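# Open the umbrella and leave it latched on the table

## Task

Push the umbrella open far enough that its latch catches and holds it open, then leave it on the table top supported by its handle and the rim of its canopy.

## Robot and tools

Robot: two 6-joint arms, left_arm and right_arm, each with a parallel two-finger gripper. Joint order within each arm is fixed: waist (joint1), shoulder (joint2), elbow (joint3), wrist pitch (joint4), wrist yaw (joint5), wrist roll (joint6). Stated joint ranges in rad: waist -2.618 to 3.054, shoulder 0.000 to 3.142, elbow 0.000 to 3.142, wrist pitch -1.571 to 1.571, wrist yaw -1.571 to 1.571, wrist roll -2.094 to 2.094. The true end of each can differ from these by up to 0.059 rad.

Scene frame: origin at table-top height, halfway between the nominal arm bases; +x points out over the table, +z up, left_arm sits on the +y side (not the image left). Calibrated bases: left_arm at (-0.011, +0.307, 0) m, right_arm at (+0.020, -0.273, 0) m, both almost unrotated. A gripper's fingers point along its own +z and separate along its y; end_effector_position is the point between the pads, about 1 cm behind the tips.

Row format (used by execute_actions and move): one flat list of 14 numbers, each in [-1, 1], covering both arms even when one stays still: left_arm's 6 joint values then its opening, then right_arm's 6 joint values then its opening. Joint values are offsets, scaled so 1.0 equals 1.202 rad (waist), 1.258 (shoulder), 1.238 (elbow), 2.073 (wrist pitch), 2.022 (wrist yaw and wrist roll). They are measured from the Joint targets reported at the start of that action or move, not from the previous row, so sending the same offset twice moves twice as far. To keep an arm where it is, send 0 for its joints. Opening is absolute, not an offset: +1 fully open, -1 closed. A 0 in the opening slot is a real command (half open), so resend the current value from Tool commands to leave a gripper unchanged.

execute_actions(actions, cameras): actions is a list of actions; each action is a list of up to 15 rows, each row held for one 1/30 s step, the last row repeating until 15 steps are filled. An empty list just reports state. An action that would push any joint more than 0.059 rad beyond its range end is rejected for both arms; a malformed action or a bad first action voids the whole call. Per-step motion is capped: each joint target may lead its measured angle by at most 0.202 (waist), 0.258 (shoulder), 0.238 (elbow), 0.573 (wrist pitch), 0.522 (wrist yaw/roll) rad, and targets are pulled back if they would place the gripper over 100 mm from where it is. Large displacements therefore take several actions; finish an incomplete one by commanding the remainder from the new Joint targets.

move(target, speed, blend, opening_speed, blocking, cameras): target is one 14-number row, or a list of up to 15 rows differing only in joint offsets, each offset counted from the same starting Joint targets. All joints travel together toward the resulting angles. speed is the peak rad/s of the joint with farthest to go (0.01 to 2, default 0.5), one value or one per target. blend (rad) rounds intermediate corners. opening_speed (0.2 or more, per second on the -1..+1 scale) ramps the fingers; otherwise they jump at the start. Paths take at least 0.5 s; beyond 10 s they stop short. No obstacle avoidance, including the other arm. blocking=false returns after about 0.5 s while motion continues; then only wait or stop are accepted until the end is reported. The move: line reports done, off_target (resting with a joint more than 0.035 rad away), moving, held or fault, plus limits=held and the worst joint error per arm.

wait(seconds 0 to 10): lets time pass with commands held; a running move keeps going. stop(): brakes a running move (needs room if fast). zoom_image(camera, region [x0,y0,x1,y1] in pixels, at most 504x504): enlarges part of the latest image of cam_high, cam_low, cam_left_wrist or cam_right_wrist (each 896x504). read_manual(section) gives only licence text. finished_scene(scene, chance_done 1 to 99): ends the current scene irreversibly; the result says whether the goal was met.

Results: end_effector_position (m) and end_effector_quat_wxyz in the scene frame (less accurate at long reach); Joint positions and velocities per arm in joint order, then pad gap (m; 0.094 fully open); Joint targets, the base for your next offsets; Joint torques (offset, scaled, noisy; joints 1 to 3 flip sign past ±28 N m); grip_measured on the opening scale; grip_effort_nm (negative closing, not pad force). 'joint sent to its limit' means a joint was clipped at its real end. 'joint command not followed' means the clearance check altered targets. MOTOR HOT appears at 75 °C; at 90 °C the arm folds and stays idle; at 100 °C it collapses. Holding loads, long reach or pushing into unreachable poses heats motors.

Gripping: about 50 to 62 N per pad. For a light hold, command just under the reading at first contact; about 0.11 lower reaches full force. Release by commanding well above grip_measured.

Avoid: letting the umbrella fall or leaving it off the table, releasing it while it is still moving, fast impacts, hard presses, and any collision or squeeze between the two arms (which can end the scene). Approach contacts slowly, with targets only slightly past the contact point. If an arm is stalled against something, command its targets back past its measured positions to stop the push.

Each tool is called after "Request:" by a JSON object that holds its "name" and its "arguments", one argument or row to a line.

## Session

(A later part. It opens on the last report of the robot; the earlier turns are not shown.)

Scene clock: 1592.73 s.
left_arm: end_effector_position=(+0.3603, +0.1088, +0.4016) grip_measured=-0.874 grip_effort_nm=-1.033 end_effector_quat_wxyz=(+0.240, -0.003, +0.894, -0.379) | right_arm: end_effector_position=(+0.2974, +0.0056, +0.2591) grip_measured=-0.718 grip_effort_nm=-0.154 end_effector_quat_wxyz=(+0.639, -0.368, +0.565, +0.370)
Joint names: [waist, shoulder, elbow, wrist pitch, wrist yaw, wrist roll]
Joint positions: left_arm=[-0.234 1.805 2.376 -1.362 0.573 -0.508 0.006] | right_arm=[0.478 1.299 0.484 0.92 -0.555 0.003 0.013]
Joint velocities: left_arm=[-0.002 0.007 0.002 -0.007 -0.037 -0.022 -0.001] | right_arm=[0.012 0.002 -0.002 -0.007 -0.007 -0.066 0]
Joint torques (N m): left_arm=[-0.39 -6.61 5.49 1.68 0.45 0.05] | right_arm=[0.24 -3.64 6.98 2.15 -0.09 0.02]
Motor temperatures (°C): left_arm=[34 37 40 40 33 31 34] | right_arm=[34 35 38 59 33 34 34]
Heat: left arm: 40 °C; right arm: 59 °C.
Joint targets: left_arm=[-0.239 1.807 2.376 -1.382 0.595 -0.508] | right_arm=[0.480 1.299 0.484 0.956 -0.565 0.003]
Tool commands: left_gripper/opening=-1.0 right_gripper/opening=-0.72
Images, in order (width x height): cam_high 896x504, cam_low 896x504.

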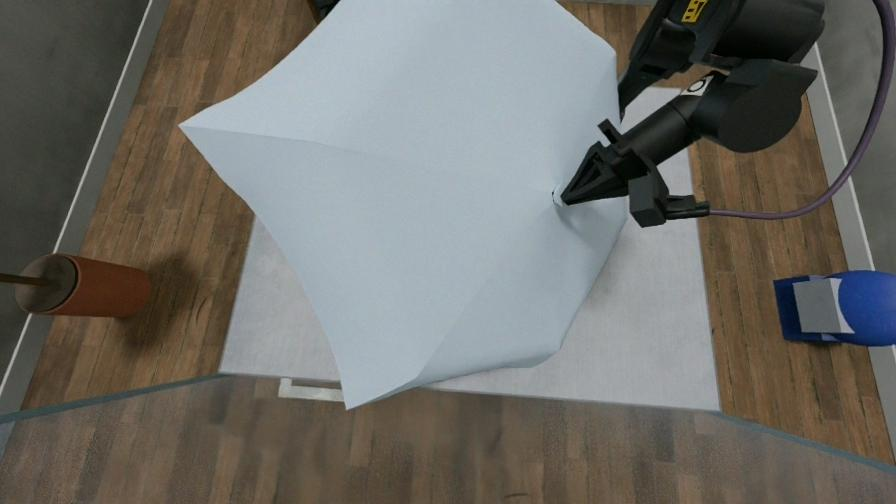

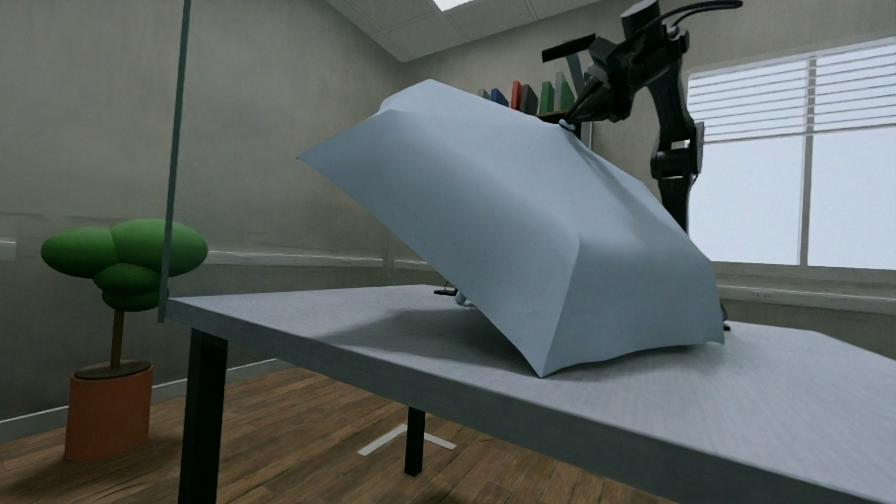

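Request:
{"name": "zoom_image", "arguments": {
  "camera": "cam_high",
  "region": [520, 0, 780, 240]
}}

Request:
{"name": "zoom_image", "arguments": {
  "camera": "cam_low",
  "region": [520, 0, 780, 360]
}}

Scaled by 1.938 from the camera's 896x504 image, which has a finer 1280x720 frame.

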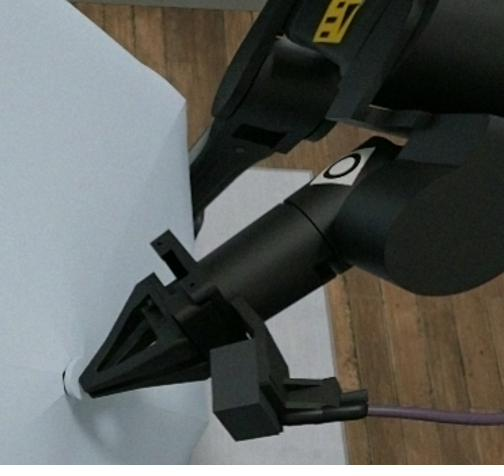

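Scaled by 1.400 from the camera's 896x504 image, which has a finer 1280x720 frame.

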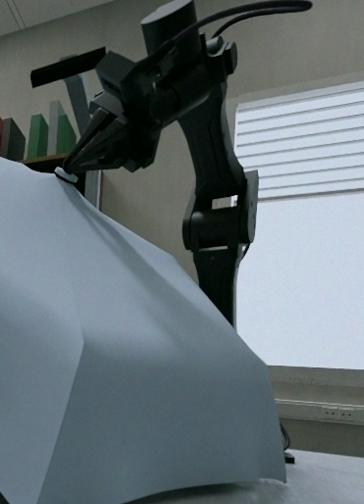

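Request:
{"name": "move", "arguments": {
  "target": [0,0,0,0,0,0,-1,0,0,0,0,0,0,-1],
  "opening_speed": 0.3,
  "cameras": ["cam_right_wrist"]
}}

Scene clock: 1706.90 s.
left_arm: end_effector_position=(+0.3603, +0.1088, +0.4016) grip_measured=-0.874 grip_effort_nm=-1.033 end_effector_quat_wxyz=(+0.240, -0.004, +0.894, -0.379) | right_arm: end_effector_position=(+0.2983, +0.0051, +0.2589) grip_measured=-0.828 grip_effort_nm=-1.067 end_effector_quat_wxyz=(+0.639, -0.365, +0.568, +0.369)
Joint names: [waist, shoulder, elbow, wrist pitch, wrist yaw, wrist roll]
Joint positions: left_arm=[-0.234 1.805 2.376 -1.362 0.572 -0.508 0.006] | right_arm=[0.477 1.299 0.484 0.919 -0.55 0.007 0.008]
Joint velocities: left_arm=[0.012 -0.012 0.002 0.066 0.037 0.095 0] | right_arm=[0.007 -0.012 -0.017 -0.095 -0.081 0.007 0.001]
Joint torques (N m): left_arm=[-0.38 -6.6 5.49 1.68 0.45 0.05] | right_arm=[0.24 -3.67 6.98 2.17 -0.15 -0.02]
Motor temperatures (°C): left_arm=[34 37 40 41 33 31 35] | right_arm=[34 34 38 57 33 34 34]
Heat: left arm: 41 °C; right arm: 57 °C.
Joint targets: left_arm=[-0.239 1.807 2.376 -1.382 0.595 -0.508] | right_arm=[0.480 1.299 0.484 0.956 -0.565 0.003]
move: off_target (right_arm); right_arm: the wrist pitch is farthest, 0.037 rad from its target
Images, in order (width x height): cam_right_wrist 896x504.

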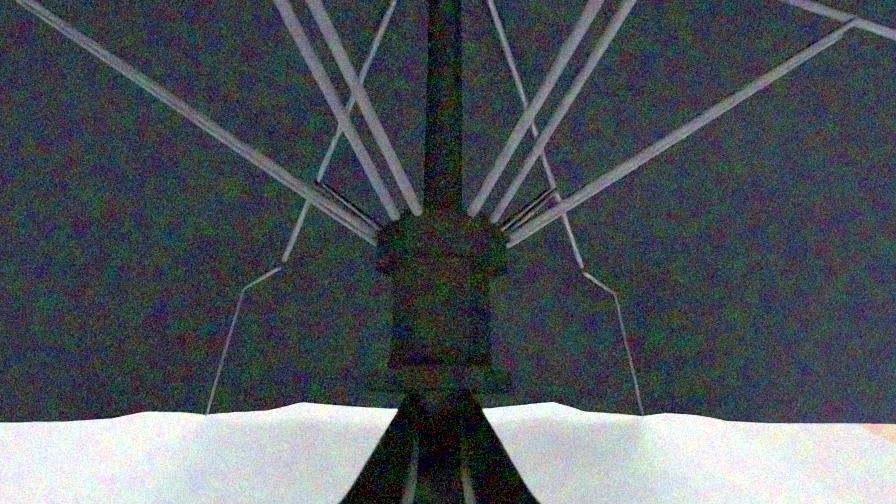

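Request:
{"name": "move", "arguments": {
  "target": [
    [-0.0150,-0.0511,-0.0654,0.0458,-0.0240,-0.0254,-1,0,-0.0234,0.0219,-0.0273,0,0,-1],
    [-0.0876,-0.0851,-0.1565,0.1241,-0.0776,-0.0701,-1,-0.0857,-0.0405,0.0089,-0.0260,-0.0506,0.0068,-1]
  ],
  "speed": 0.15,
  "blend": 0.02
}}

Scene clock: 1710.90 s.
left_arm: end_effector_position=(+0.3679, +0.0894, +0.4032) grip_measured=-0.874 grip_effort_nm=-1.038 end_effector_quat_wxyz=(+0.287, -0.033, +0.883, -0.370) | right_arm: end_effector_position=(+0.3070, -0.0155, +0.2582) grip_measured=-0.829 grip_effort_nm=-1.067 end_effector_quat_wxyz=(+0.633, -0.367, +0.573, +0.368)
Joint names: [waist, shoulder, elbow, wrist pitch, wrist yaw, wrist roll]
Joint positions: left_arm=[-0.329 1.717 2.201 -1.148 0.423 -0.637 0.006] | right_arm=[0.38 1.277 0.484 0.885 -0.647 0.012 0.008]
Joint velocities: left_arm=[-0.012 -0.012 0.007 -0.11 0.066 0.022 0] | right_arm=[0.017 -0.022 0.017 0.081 0.051 -0.051 0.001]
Joint torques (N m): left_arm=[-1.31 -7.77 4.63 2.34 0.29 -0.08] | right_arm=[-0.36 -5.82 8.01 1.95 -0.2 0.07]
Motor temperatures (°C): left_arm=[34 37 40 41 33 31 35] | right_arm=[34 35 38 57 33 34 34]
Heat: left arm: 41 °C; right arm: 57 °C.
Joint targets: left_arm=[-0.344 1.700 2.182 -1.125 0.438 -0.649] | right_arm=[0.377 1.249 0.495 0.902 -0.668 0.017]
move: done

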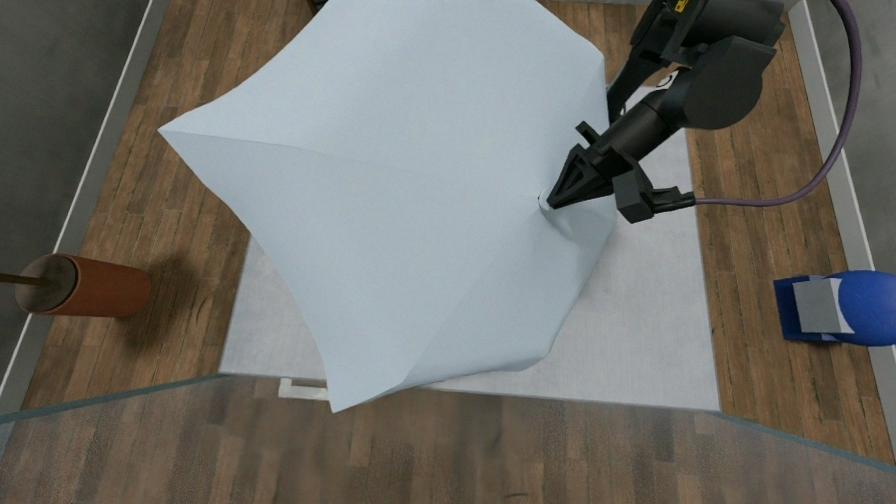

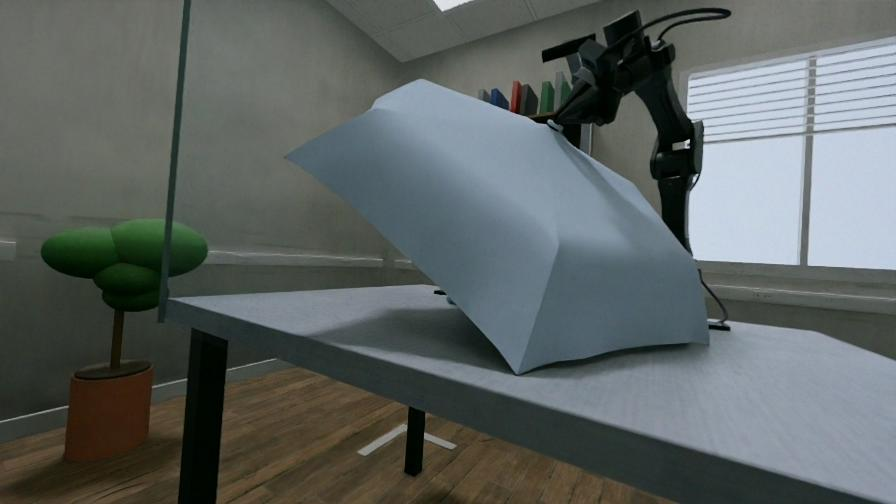

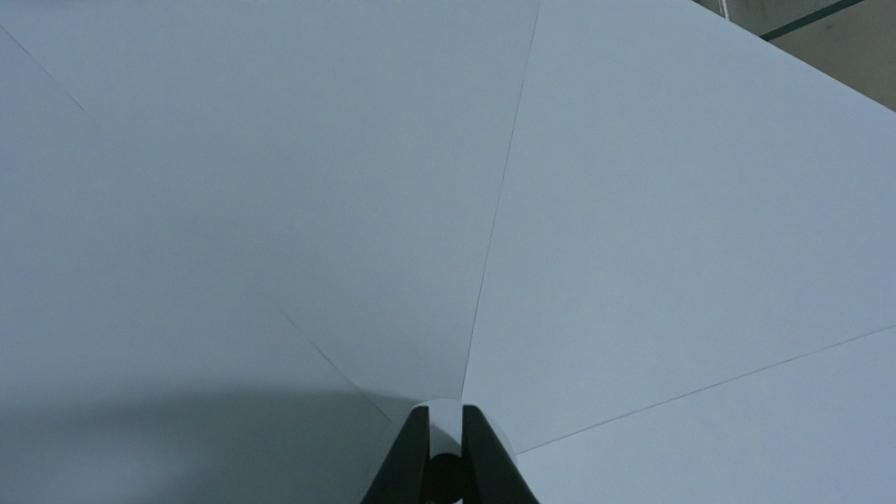

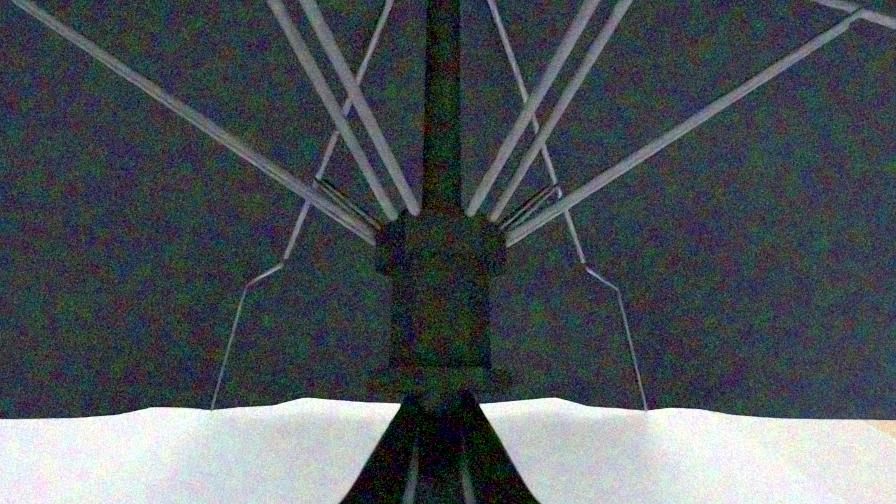

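Request:
{"name": "move", "arguments": {
  "target": [
    [-0.0537,0.0475,0.0550,0.0033,-0.0261,-0.0198,-1,-0.0908,-0.0121,-0.0103,0.0042,-0.0535,0.0086,-1],
    [-0.0989,0.1078,0.1329,-0.0013,-0.0483,-0.0361,-1,-0.1806,-0.0077,-0.0116,0.0151,-0.1066,0.0189,-1]
  ],
  "speed": 0.15,
  "blend": 0.02
}}

Scene clock: 1718.73 s.
left_arm: end_effector_position=(+0.3751, +0.0475, +0.4079) grip_measured=-0.874 grip_effort_nm=-1.038 end_effector_quat_wxyz=(+0.295, -0.032, +0.880, -0.370) | right_arm: end_effector_position=(+0.3174, -0.0595, +0.2609) grip_measured=-0.829 grip_effort_nm=-1.067 end_effector_quat_wxyz=(+0.625, -0.372, +0.572, +0.379)
Joint names: [waist, shoulder, elbow, wrist pitch, wrist yaw, wrist roll]
Joint positions: left_arm=[-0.445 1.812 2.323 -1.134 0.324 -0.71 0.006] | right_arm=[0.168 1.262 0.484 0.887 -0.884 0.054 0.008]
Joint velocities: left_arm=[0.002 -0.012 -0.017 0.022 -0.051 0.037 0] | right_arm=[-0.022 -0.007 -0.022 -0.095 0.007 -0.022 -0.001]
Joint torques (N m): left_arm=[-1.54 -5.48 7.9 2.22 0.28 -0.09] | right_arm=[-0.8 -5.2 6.67 2.1 0.06 0.03]
Motor temperatures (°C): left_arm=[34 37 40 43 33 31 35] | right_arm=[34 35 38 56 33 34 35]
Heat: left arm: 43 °C; right arm: 56 °C.
Joint targets: left_arm=[-0.463 1.835 2.347 -1.127 0.341 -0.722] | right_arm=[0.160 1.239 0.481 0.933 -0.883 0.055]
move: off_target (right_arm); right_arm: the wrist pitch is farthest, 0.047 rad from its target

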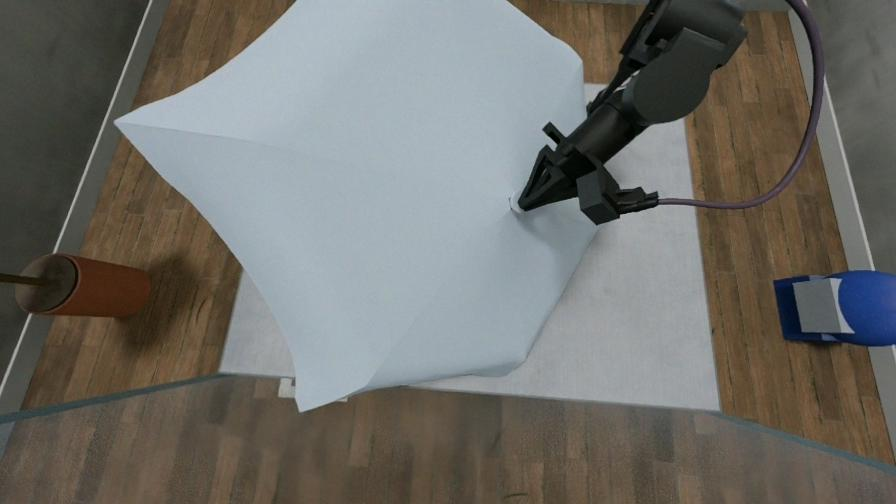

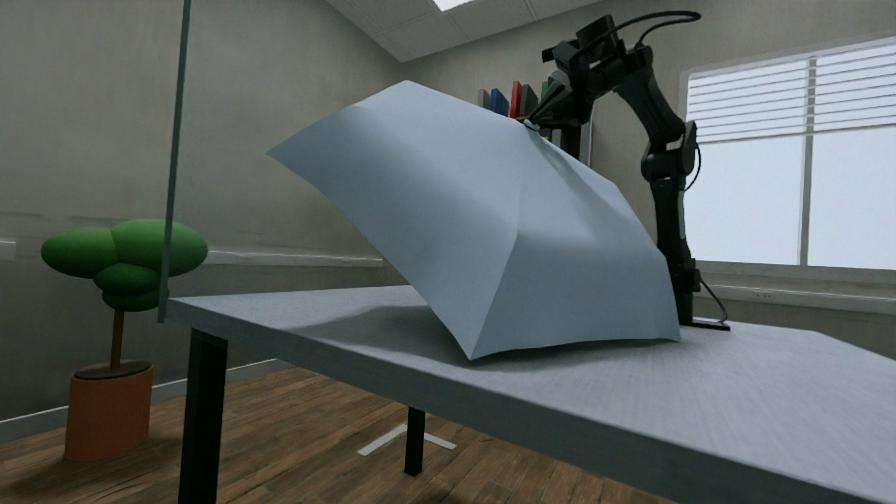

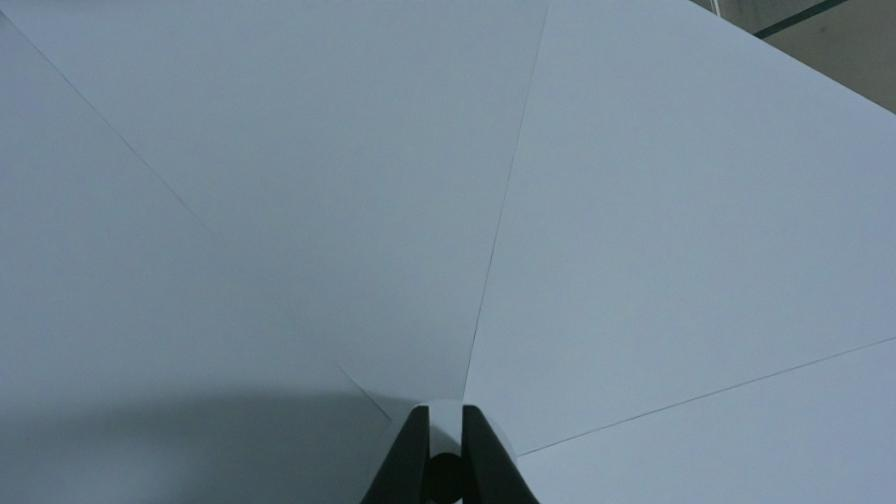

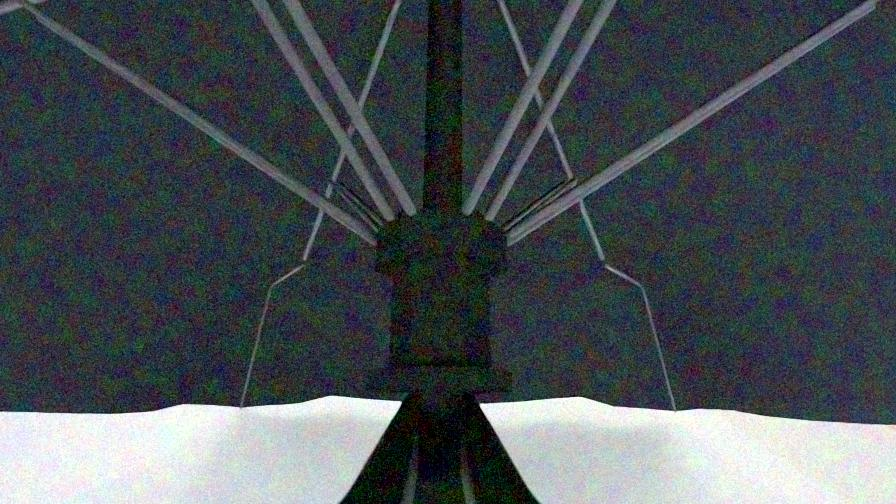

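Request:
{"name": "move", "arguments": {
  "target": [0,0,0,0,0,0,-1,0,0,0,0,0,0,-0.72],
  "opening_speed": 0.5,
  "cameras": ["cam_right_wrist"]
}}

Scene clock: 1737.77 s.
left_arm: end_effector_position=(+0.3764, +0.0462, +0.4085) grip_measured=-0.874 grip_effort_nm=-1.038 end_effector_quat_wxyz=(+0.297, -0.031, +0.879, -0.371) | right_arm: end_effector_position=(+0.3161, -0.0592, +0.2607) grip_measured=-0.722 grip_effort_nm=0.081 end_effector_quat_wxyz=(+0.623, -0.374, +0.571, +0.382)
Joint names: [waist, shoulder, elbow, wrist pitch, wrist yaw, wrist roll]
Joint positions: left_arm=[-0.447 1.814 2.323 -1.125 0.322 -0.711 0.006] | right_arm=[0.166 1.262 0.484 0.887 -0.895 0.055 0.013]
Joint velocities: left_arm=[-0.012 -0.022 -0.002 -0.037 -0.066 0.051 0] | right_arm=[-0.002 -0.012 -0.012 -0.022 -0.051 -0.037 0]
Joint torques (N m): left_arm=[-1.39 -5.67 7.9 2.13 0.28 -0.1] | right_arm=[-0.62 -5.22 6.68 2.1 0.16 0.02]
Motor temperatures (°C): left_arm=[34 36 42 44 33 31 35] | right_arm=[34 35 37 54 33 34 35]
Heat: left arm: 44 °C; right arm: 54 °C.
Joint targets: left_arm=[-0.463 1.835 2.347 -1.127 0.341 -0.723] | right_arm=[0.160 1.239 0.481 0.933 -0.883 0.055]
move: off_target (right_arm); right_arm: the wrist pitch is farthest, 0.046 rad from its target
Images, in order (width x height): cam_right_wrist 896x504.

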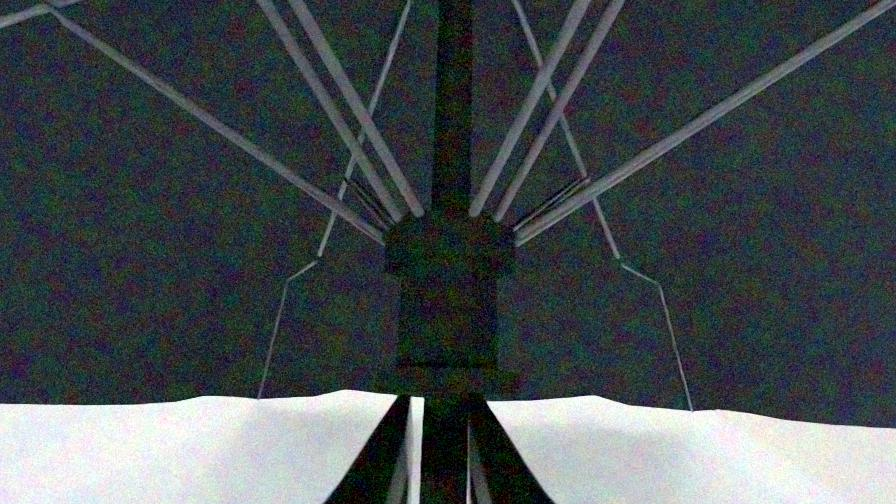

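Request:
{"name": "move", "arguments": {
  "target": [-0.0336,0.0305,-0.0228,-0.0635,0.0379,0,-1,0.0334,-0.0180,0.0544,0.0411,0.0112,0,-0.72],
  "speed": 0.12,
  "cameras": ["cam_right_wrist"]
}}

Scene clock: 1740.27 s.
left_arm: end_effector_position=(+0.3777, +0.0441, +0.4062) grip_measured=-0.874 grip_effort_nm=-1.038 end_effector_quat_wxyz=(+0.295, -0.030, +0.881, -0.370) | right_arm: end_effector_position=(+0.3162, -0.0576, +0.2621) grip_measured=-0.722 grip_effort_nm=0.090 end_effector_quat_wxyz=(+0.626, -0.372, +0.570, +0.380)
Joint names: [waist, shoulder, elbow, wrist pitch, wrist yaw, wrist roll]
Joint positions: left_arm=[-0.45 1.824 2.331 -1.129 0.32 -0.711 0.006] | right_arm=[0.176 1.258 0.484 0.888 -0.878 0.055 0.013]
Joint velocities: left_arm=[-0.002 0.007 0.007 0.081 -0.007 -0.007 0] | right_arm=[0.002 -0.002 -0.002 -0.037 -0.066 -0.007 0]
Joint torques (N m): left_arm=[-4.59 -3.74 4.98 0.83 1.05 -0.1] | right_arm=[2.39 -6.75 12.72 2.89 0.24 0.02]
Motor temperatures (°C): left_arm=[34 36 42 44 33 31 35] | right_arm=[34 35 38 54 33 34 35]
Heat: left arm: 44 °C; right arm: 54 °C.
Joint targets: left_arm=[-0.504 1.874 2.318 -1.259 0.417 -0.723] | right_arm=[0.200 1.216 0.548 1.018 -0.860 0.055]
move: off_target (left_arm, right_arm); left_arm: the wrist pitch is farthest, 0.130 rad from its target; right_arm: the wrist pitch is farthest, 0.130 rad from its target
Images, in order (width x height): cam_right_wrist 896x504.

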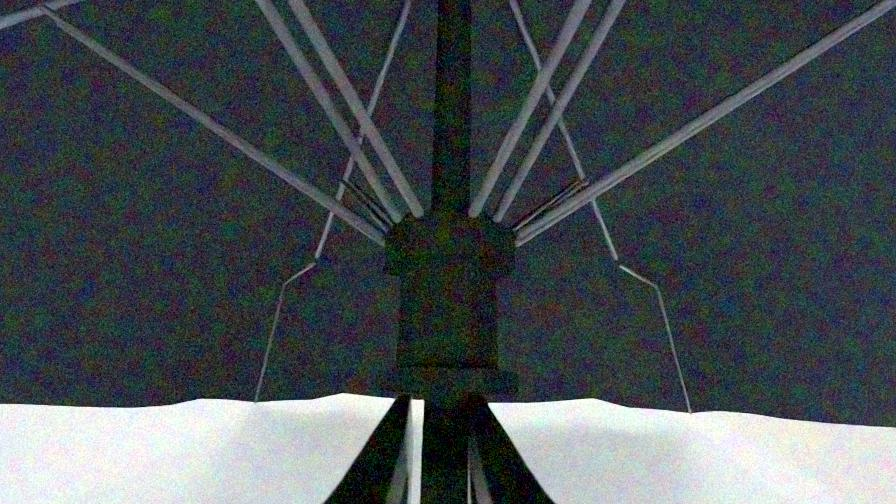

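Request:
{"name": "move", "arguments": {
  "target": [-0.0336,0.0305,-0.0228,-0.0635,0.0379,0,-1,0.0146,-0.0164,0.0270,0.0598,0.0,0,-0.72],
  "speed": 0.12,
  "cameras": ["cam_right_wrist"]
}}

Scene clock: 1743.37 s.
left_arm: end_effector_position=(+0.3729, +0.0334, +0.4038) grip_measured=-0.874 grip_effort_nm=-1.043 end_effector_quat_wxyz=(+0.283, -0.018, +0.881, -0.378) | right_arm: end_effector_position=(+0.3126, -0.0558, +0.2746) grip_measured=-0.722 grip_effort_nm=0.056 end_effector_quat_wxyz=(+0.645, -0.379, +0.548, +0.374)
Joint names: [waist, shoulder, elbow, wrist pitch, wrist yaw, wrist roll]
Joint positions: left_arm=[-0.468 1.834 2.336 -1.129 0.342 -0.711 0.006] | right_arm=[0.186 1.251 0.484 0.942 -0.871 0.055 0.013]
Joint velocities: left_arm=[-0.017 -0.007 -0.007 0.007 0.022 0.022 -0.001] | right_arm=[-0.007 0.027 0.007 -0.022 -0.007 -0.081 0]
Joint torques (N m): left_arm=[-6.02 -2.35 2.85 -0.29 1.47 -0.08] | right_arm=[3.15 -7.76 15.79 3.53 0.17 0.02]
Motor temperatures (°C): left_arm=[34 36 41 43 33 31 35] | right_arm=[34 35 38 56 33 34 35]
Heat: left arm: 43 °C; right arm: 56 °C.
Joint targets: left_arm=[-0.537 1.905 2.294 -1.367 0.480 -0.722] | right_arm=[0.217 1.196 0.581 1.143 -0.861 0.055]
move: off_target (left_arm, right_arm); left_arm: the wrist pitch is farthest, 0.261 rad from its target; right_arm: the wrist pitch is farthest, 0.200 rad from its target
Images, in order (width x height): cam_right_wrist 896x504.

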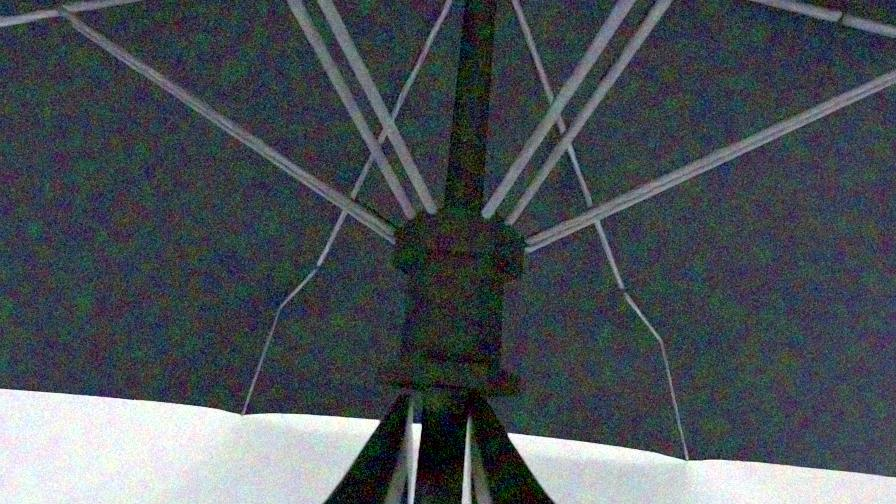

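Request:
{"name": "move", "arguments": {
  "target": [-0.0135,0.0122,-0.0091,-0.0254,0.0151,0,-1,0.0291,-0.0130,0.0464,0.0231,0.0112,0,-0.72],
  "speed": 0.12,
  "cameras": ["cam_right_wrist"]
}}

Scene clock: 1747.10 s.
left_arm: end_effector_position=(+0.3719, +0.0323, +0.4041) grip_measured=-0.874 grip_effort_nm=-1.038 end_effector_quat_wxyz=(+0.281, -0.016, +0.881, -0.381) | right_arm: end_effector_position=(+0.3133, -0.0516, +0.2810) grip_measured=-0.721 grip_effort_nm=0.027 end_effector_quat_wxyz=(+0.651, -0.376, +0.544, +0.374)
Joint names: [waist, shoulder, elbow, wrist pitch, wrist yaw, wrist roll]
Joint positions: left_arm=[-0.468 1.834 2.336 -1.129 0.351 -0.711 0.006] | right_arm=[0.206 1.251 0.496 0.946 -0.845 0.06 0.013]
Joint velocities: left_arm=[0.002 -0.007 -0.002 0.007 0.007 -0.037 -0.001] | right_arm=[0.017 -0.002 -0.002 -0.007 -0.007 0.051 0]
Joint torques (N m): left_arm=[-6.08 -2.36 2.7 -0.29 1.4 -0.07] | right_arm=[3.58 -7.79 16.96 3.43 0.13 -0.01]
Motor temperatures (°C): left_arm=[34 36 41 43 33 31 35] | right_arm=[34 35 39 58 33 34 35]
Heat: left arm: 43 °C; right arm: 58 °C.
Joint targets: left_arm=[-0.538 1.905 2.292 -1.367 0.482 -0.720] | right_arm=[0.242 1.195 0.607 1.135 -0.839 0.056]
move: off_target (left_arm, right_arm); left_arm: the wrist pitch is farthest, 0.290 rad from its target; right_arm: the wrist pitch is farthest, 0.245 rad from its target
Images, in order (width x height): cam_right_wrist 896x504.

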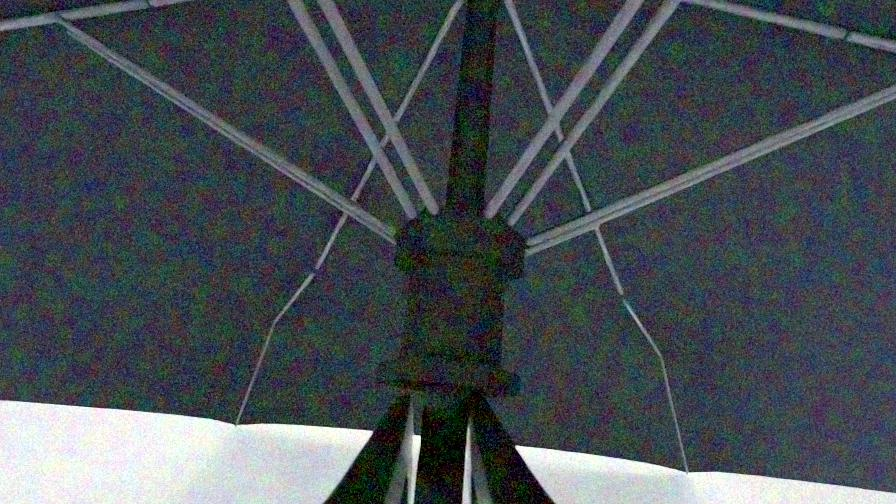

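Request:
{"name": "move", "arguments": {
  "target": [0,0,0,0,0,0,-1,0.0291,-0.0110,0.0464,0.0161,0.0112,0,-0.72],
  "speed": 0.12,
  "cameras": ["cam_right_wrist"]
}}

Scene clock: 1749.90 s.
left_arm: end_effector_position=(+0.3689, +0.0313, +0.4040) grip_measured=-0.874 grip_effort_nm=-1.038 end_effector_quat_wxyz=(+0.275, -0.014, +0.882, -0.383) | right_arm: end_effector_position=(+0.3135, -0.0448, +0.2906) grip_measured=-0.721 grip_effort_nm=-0.007 end_effector_quat_wxyz=(+0.654, -0.375, +0.538, +0.377)
Joint names: [waist, shoulder, elbow, wrist pitch, wrist yaw, wrist roll]
Joint positions: left_arm=[-0.469 1.834 2.34 -1.14 0.36 -0.71 0.006] | right_arm=[0.233 1.251 0.524 0.933 -0.823 0.067 0.013]
Joint velocities: left_arm=[0.002 -0.007 0.012 0.022 -0.081 -0.022 0] | right_arm=[-0.007 -0.012 0.017 -0.007 0.022 0.007 -0.001]
Joint torques (N m): left_arm=[-5.93 -2.35 2.35 -0.19 1.31 -0.06] | right_arm=[3.45 -7.83 16.99 3.38 0.12 -0.06]
Motor temperatures (°C): left_arm=[35 36 40 42 34 31 35] | right_arm=[34 35 39 60 33 34 35]
Heat: left arm: 42 °C; right arm: 60 °C.
Joint targets: left_arm=[-0.538 1.905 2.292 -1.367 0.482 -0.719] | right_arm=[0.268 1.196 0.634 1.118 -0.818 0.058]
move: off_target (left_arm, right_arm); left_arm: the wrist pitch is farthest, 0.227 rad from its target; right_arm: the wrist pitch is farthest, 0.235 rad from its target
Images, in order (width x height): cam_right_wrist 896x504.

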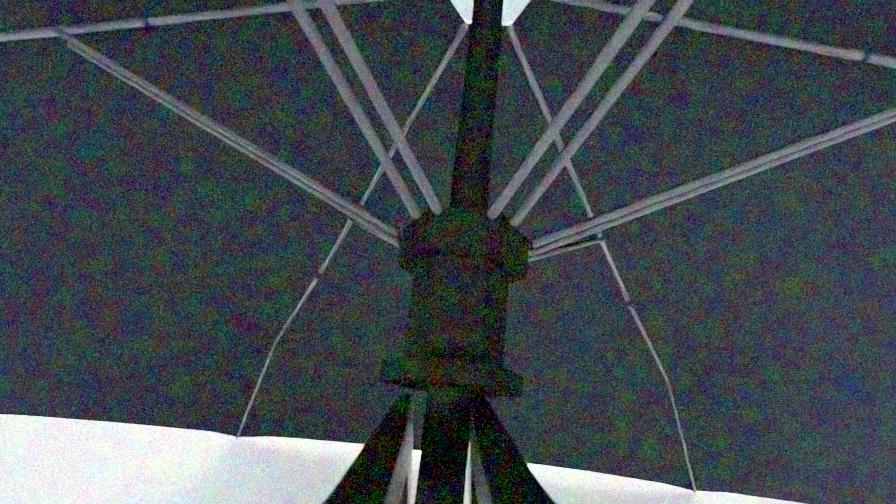

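Request:
{"name": "move", "arguments": {
  "target": [0,0,0,0,0,0,-1,0.0262,-0.0060,0.0380,0.0041,0.0112,0,-0.72],
  "speed": 0.1,
  "cameras": ["cam_right_wrist"]
}}

Scene clock: 1751.77 s.
left_arm: end_effector_position=(+0.3667, +0.0303, +0.4027) grip_measured=-0.874 grip_effort_nm=-1.043 end_effector_quat_wxyz=(+0.271, -0.013, +0.883, -0.383) | right_arm: end_effector_position=(+0.3143, -0.0396, +0.2978) grip_measured=-0.720 grip_effort_nm=-0.027 end_effector_quat_wxyz=(+0.655, -0.373, +0.536, +0.380)
Joint names: [waist, shoulder, elbow, wrist pitch, wrist yaw, wrist roll]
Joint positions: left_arm=[-0.472 1.834 2.34 -1.147 0.364 -0.71 0.006] | right_arm=[0.254 1.251 0.548 0.917 -0.802 0.071 0.013]
Joint velocities: left_arm=[0.012 -0.007 0.007 -0.066 -0.022 -0.066 0] | right_arm=[0.002 0.017 0.002 -0.051 -0.037 0.007 -0.001]
Joint torques (N m): left_arm=[-5.71 -2.36 2.36 -0.12 1.28 -0.06] | right_arm=[3.82 -7.6 17.29 3.31 0.15 -0.1]
Motor temperatures (°C): left_arm=[35 36 40 42 34 31 35] | right_arm=[34 35 39 61 33 34 35]
Heat: left arm: 42 °C; right arm: 61 °C.
Joint targets: left_arm=[-0.538 1.905 2.292 -1.367 0.482 -0.720] | right_arm=[0.292 1.199 0.660 1.092 -0.797 0.060]
move: off_target (left_arm, right_arm); left_arm: the wrist pitch is farthest, 0.220 rad from its target; right_arm: the wrist pitch is farthest, 0.210 rad from its target
Images, in order (width x height): cam_right_wrist 896x504.

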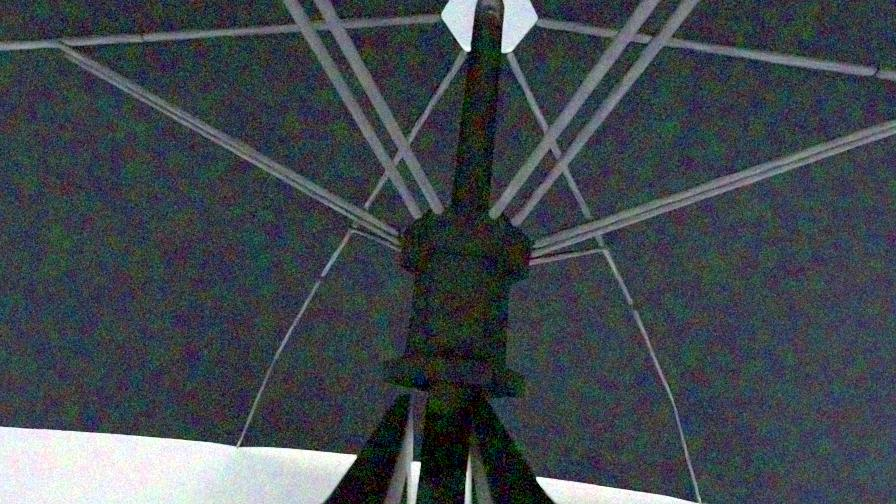

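Request:
{"name": "move", "arguments": {
  "target": [0,0,0,0,0,0,-1,0.0230,-0.0045,0.0340,-0.0019,0.0112,0,-0.72],
  "speed": 0.1,
  "cameras": ["cam_right_wrist"]
}}

Scene clock: 1754.47 s.
left_arm: end_effector_position=(+0.3696, +0.0333, +0.4027) grip_measured=-0.874 grip_effort_nm=-1.033 end_effector_quat_wxyz=(+0.278, -0.018, +0.884, -0.376) | right_arm: end_effector_position=(+0.3164, -0.0356, +0.2982) grip_measured=-0.720 grip_effort_nm=-0.027 end_effector_quat_wxyz=(+0.650, -0.369, +0.544, +0.381)
Joint names: [waist, shoulder, elbow, wrist pitch, wrist yaw, wrist roll]
Joint positions: left_arm=[-0.472 1.834 2.342 -1.147 0.34 -0.71 0.006] | right_arm=[0.27 1.251 0.565 0.879 -0.78 0.071 0.013]
Joint velocities: left_arm=[-0.027 -0.002 0.017 -0.066 -0.037 -0.037 0] | right_arm=[0.022 -0.007 0.017 0.037 -0.037 0.051 0]
Joint torques (N m): left_arm=[-5.72 -2.33 2.19 -0.11 1.51 -0.05] | right_arm=[4.07 -7.35 17.43 3.31 0.13 -0.08]
Motor temperatures (°C): left_arm=[35 36 40 41 34 31 35] | right_arm=[34 35 40 61 33 34 35]
Heat: left arm: 41 °C; right arm: 61 °C.
Joint targets: left_arm=[-0.538 1.905 2.293 -1.367 0.482 -0.720] | right_arm=[0.311 1.203 0.678 1.052 -0.775 0.062]
move: off_target (left_arm, right_arm); left_arm: the wrist pitch is farthest, 0.220 rad from its target; right_arm: the wrist pitch is farthest, 0.209 rad from its target
Images, in order (width x height): cam_right_wrist 896x504.

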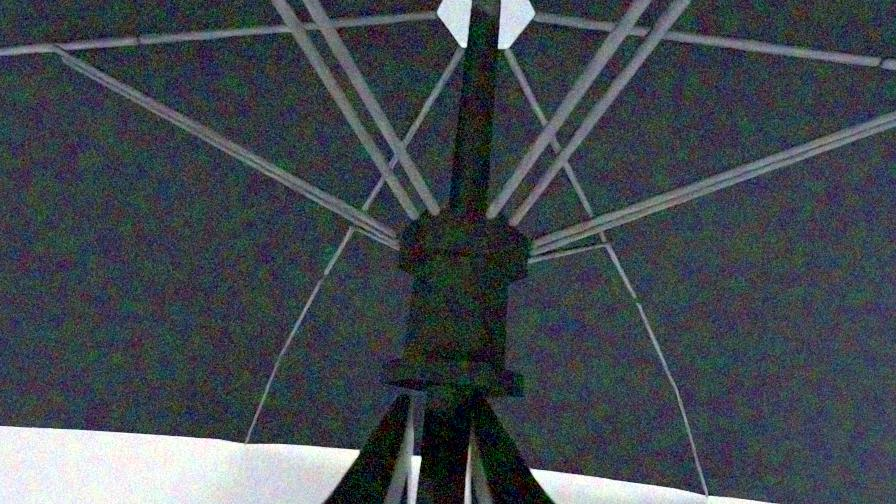

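Request:
{"name": "move", "arguments": {
  "target": [0,0,0,0,0,0,-1,0,0,0,0,0,0,-1],
  "opening_speed": 0.6,
  "cameras": ["cam_right_wrist"]
}}

Scene clock: 1763.80 s.
left_arm: end_effector_position=(+0.3707, +0.0339, +0.4030) grip_measured=-0.874 grip_effort_nm=-1.033 end_effector_quat_wxyz=(+0.281, -0.019, +0.884, -0.374) | right_arm: end_effector_position=(+0.3191, -0.0359, +0.2979) grip_measured=-0.820 grip_effort_nm=-1.048 end_effector_quat_wxyz=(+0.644, -0.349, +0.557, +0.393)
Joint names: [waist, shoulder, elbow, wrist pitch, wrist yaw, wrist roll]
Joint positions: left_arm=[-0.472 1.834 2.342 -1.145 0.334 -0.71 0.006] | right_arm=[0.276 1.251 0.565 0.875 -0.756 0.119 0.008]
Joint velocities: left_arm=[-0.017 -0.012 0.012 -0.007 -0.007 -0.007 0] | right_arm=[0.017 -0.017 -0.007 -0.007 0.051 0.037 -0.001]
Joint torques (N m): left_arm=[-5.72 -2.36 2.19 -0.14 1.56 -0.06] | right_arm=[3.49 -7.3 17.36 3.34 -0.13 -0.53]
Motor temperatures (°C): left_arm=[35 36 40 40 35 31 35] | right_arm=[34 35 41 65 33 34 34]
Heat: left arm: 40 °C; right arm: 65 °C.
Joint targets: left_arm=[-0.538 1.905 2.293 -1.368 0.482 -0.720] | right_arm=[0.311 1.204 0.677 1.050 -0.775 0.063]
move: off_target (left_arm, right_arm); left_arm: the wrist pitch is farthest, 0.222 rad from its target; right_arm: the wrist pitch is farthest, 0.177 rad from its target
Images, in order (width x height): cam_right_wrist 896x504.

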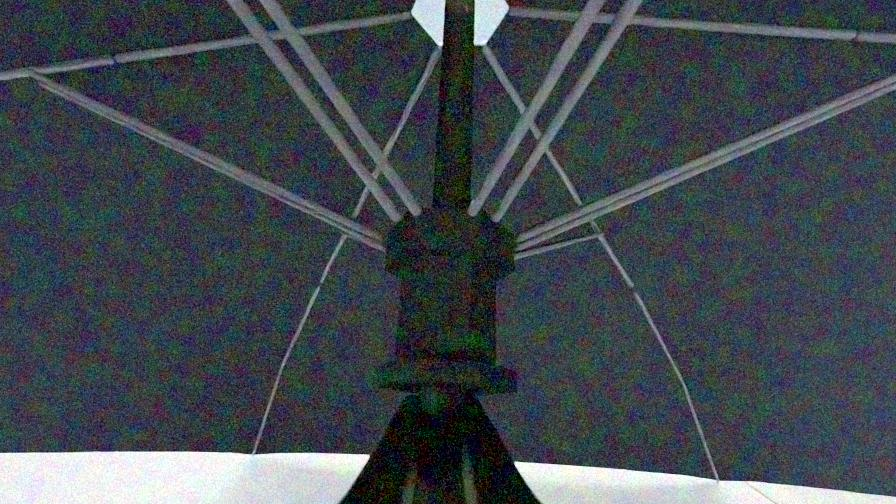

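Request:
{"name": "execute_actions", "arguments": {
  "actions": [],
  "cameras": ["cam_high", "cam_right_wrist"]
}}

Scene clock: 1777.17 s.
left_arm: end_effector_position=(+0.3707, +0.0339, +0.4030) grip_measured=-0.874 grip_effort_nm=-1.038 end_effector_quat_wxyz=(+0.281, -0.019, +0.884, -0.374) | right_arm: end_effector_position=(+0.3191, -0.0359, +0.2979) grip_measured=-0.821 grip_effort_nm=-1.057 end_effector_quat_wxyz=(+0.644, -0.349, +0.557, +0.393)
Joint names: [waist, shoulder, elbow, wrist pitch, wrist yaw, wrist roll]
Joint positions: left_arm=[-0.472 1.834 2.342 -1.145 0.334 -0.71 0.006] | right_arm=[0.276 1.251 0.565 0.875 -0.756 0.119 0.008]
Joint velocities: left_arm=[-0.002 -0.012 0.007 0.037 -0.051 -0.037 -0.001] | right_arm=[-0.002 0.007 -0.002 0.022 0.022 -0.037 0]
Joint torques (N m): left_arm=[-5.71 -2.33 2.19 -0.13 1.56 -0.06] | right_arm=[3.51 -7.32 17.32 3.34 -0.15 -0.53]
Motor temperatures (°C): left_arm=[35 36 39 39 36 31 35] | right_arm=[34 35 42 67 33 34 35]
Heat: left arm: 39 °C; right arm: 67 °C.
Joint targets: left_arm=[-0.538 1.905 2.293 -1.368 0.482 -0.720] | right_arm=[0.311 1.204 0.677 1.050 -0.775 0.063]
Tool commands: left_gripper/opening=-1.0 right_gripper/opening=-1.0
Images, in order (width x height): cam_high 896x504, cam_right_wrist 896x504.

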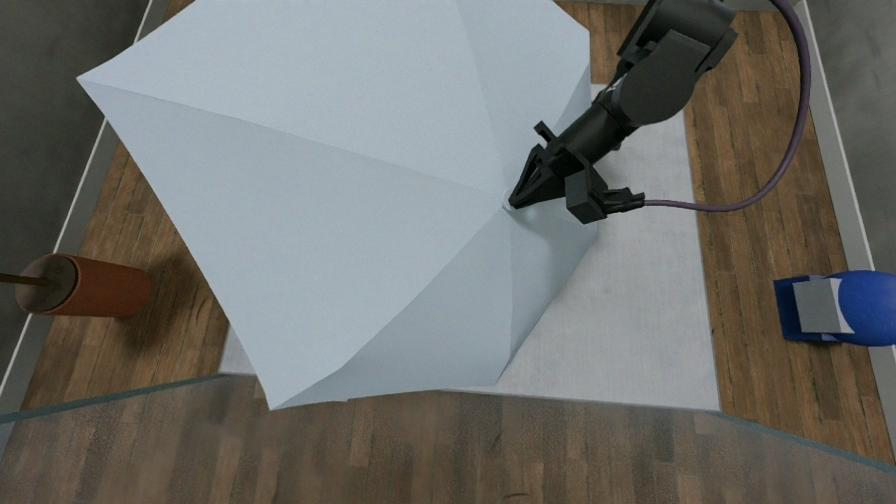

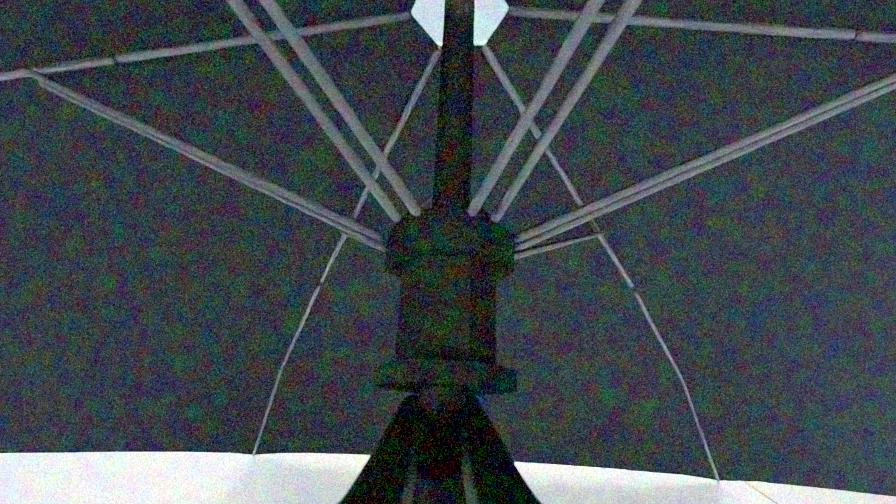

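Request:
{"name": "move", "arguments": {
  "target": [0,0,0,0,0,0,-1,0,0,0,0,0,0,-0.72],
  "opening_speed": 0.5,
  "cameras": ["cam_right_wrist"]
}}

Scene clock: 1790.27 s.
left_arm: end_effector_position=(+0.3706, +0.0340, +0.4029) grip_measured=-0.874 grip_effort_nm=-1.033 end_effector_quat_wxyz=(+0.281, -0.019, +0.884, -0.374) | right_arm: end_effector_position=(+0.3178, -0.0350, +0.2982) grip_measured=-0.722 grip_effort_nm=0.076 end_effector_quat_wxyz=(+0.649, -0.362, +0.549, +0.383)
Joint names: [waist, shoulder, elbow, wrist pitch, wrist yaw, wrist roll]
Joint positions: left_arm=[-0.472 1.834 2.342 -1.145 0.334 -0.71 0.006] | right_arm=[0.276 1.251 0.566 0.875 -0.764 0.082 0.013]
Joint velocities: left_arm=[-0.007 -0.007 0.017 0.051 -0.007 -0.037 -0.001] | right_arm=[0.007 0.002 0.012 -0.051 -0.037 0.066 0]
Joint torques (N m): left_arm=[-5.72 -2.36 2.19 -0.12 1.57 -0.06] | right_arm=[3.44 -7.27 17.22 3.34 -0.06 -0.16]
Motor temperatures (°C): left_arm=[35 36 39 39 36 31 35] | right_arm=[34 35 43 68 33 35 35]
Heat: left arm: 39 °C; right arm: 68 °C.
Joint targets: left_arm=[-0.538 1.905 2.293 -1.368 0.482 -0.720] | right_arm=[0.310 1.204 0.676 1.050 -0.775 0.063]
move: off_target (left_arm, right_arm); left_arm: the wrist pitch is farthest, 0.223 rad from its target; right_arm: the wrist pitch is farthest, 0.175 rad from its target
Images, in order (width x height): cam_right_wrist 896x504.

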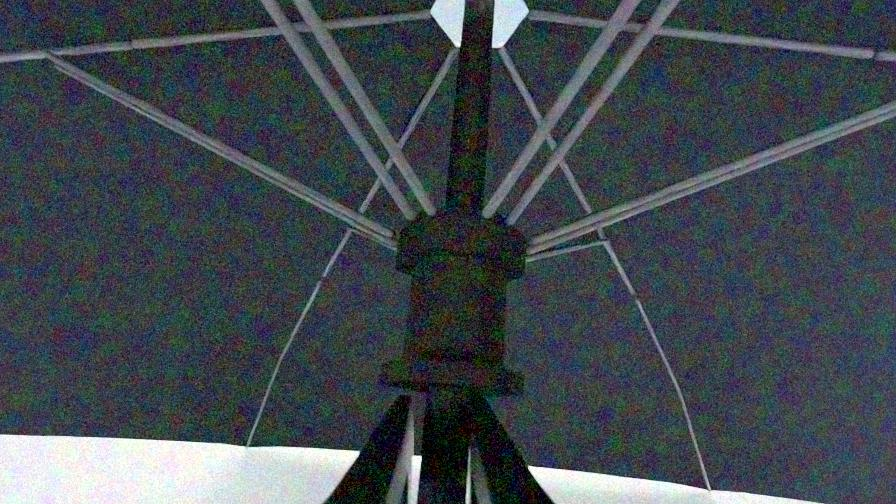

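Request:
{"name": "move", "arguments": {
  "target": [0.0275,-0.0282,0.0198,0.0538,-0.0366,0.0025,-1,-0.0141,0.0187,-0.0444,-0.0422,0.0027,0.0047,-0.72],
  "speed": 0.15,
  "cameras": ["cam_right_wrist"]
}}

Scene clock: 1795.50 s.
left_arm: end_effector_position=(+0.3716, +0.0344, +0.4042) grip_measured=-0.874 grip_effort_nm=-1.033 end_effector_quat_wxyz=(+0.285, -0.020, +0.883, -0.374) | right_arm: end_effector_position=(+0.3180, -0.0349, +0.2969) grip_measured=-0.722 grip_effort_nm=0.066 end_effector_quat_wxyz=(+0.647, -0.361, +0.551, +0.383)
Joint names: [waist, shoulder, elbow, wrist pitch, wrist yaw, wrist roll]
Joint positions: left_arm=[-0.472 1.833 2.342 -1.14 0.329 -0.71 0.006] | right_arm=[0.276 1.251 0.566 0.868 -0.764 0.082 0.013]
Joint velocities: left_arm=[-0.002 -0.012 -0.002 -0.095 0.022 -0.022 0] | right_arm=[-0.002 -0.007 -0.002 0.022 0.051 -0.081 0]
Joint torques (N m): left_arm=[-2.84 -4.77 4.05 0.97 0.88 0] | right_arm=[1.7 -5.38 12.23 2.58 0.01 -0.08]
Motor temperatures (°C): left_arm=[35 36 39 39 36 31 35] | right_arm=[34 35 44 68 33 34 35]
Heat: left arm: 39 °C; right arm: 68 °C.
Joint targets: left_arm=[-0.505 1.869 2.317 -1.256 0.408 -0.714] | right_arm=[0.293 1.227 0.621 0.963 -0.769 0.072]
move: off_target (left_arm, right_arm); left_arm: the wrist pitch is farthest, 0.116 rad from its target; right_arm: the wrist pitch is farthest, 0.094 rad from its target
Images, in order (width x height): cam_right_wrist 896x504.

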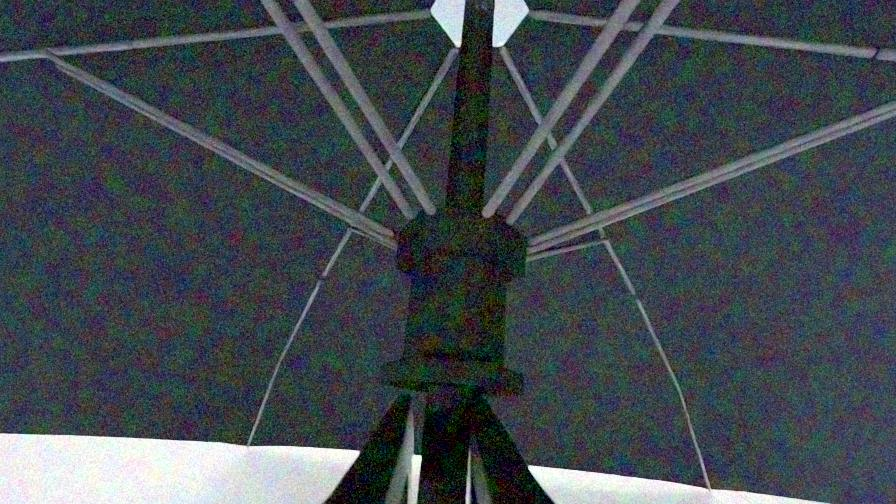

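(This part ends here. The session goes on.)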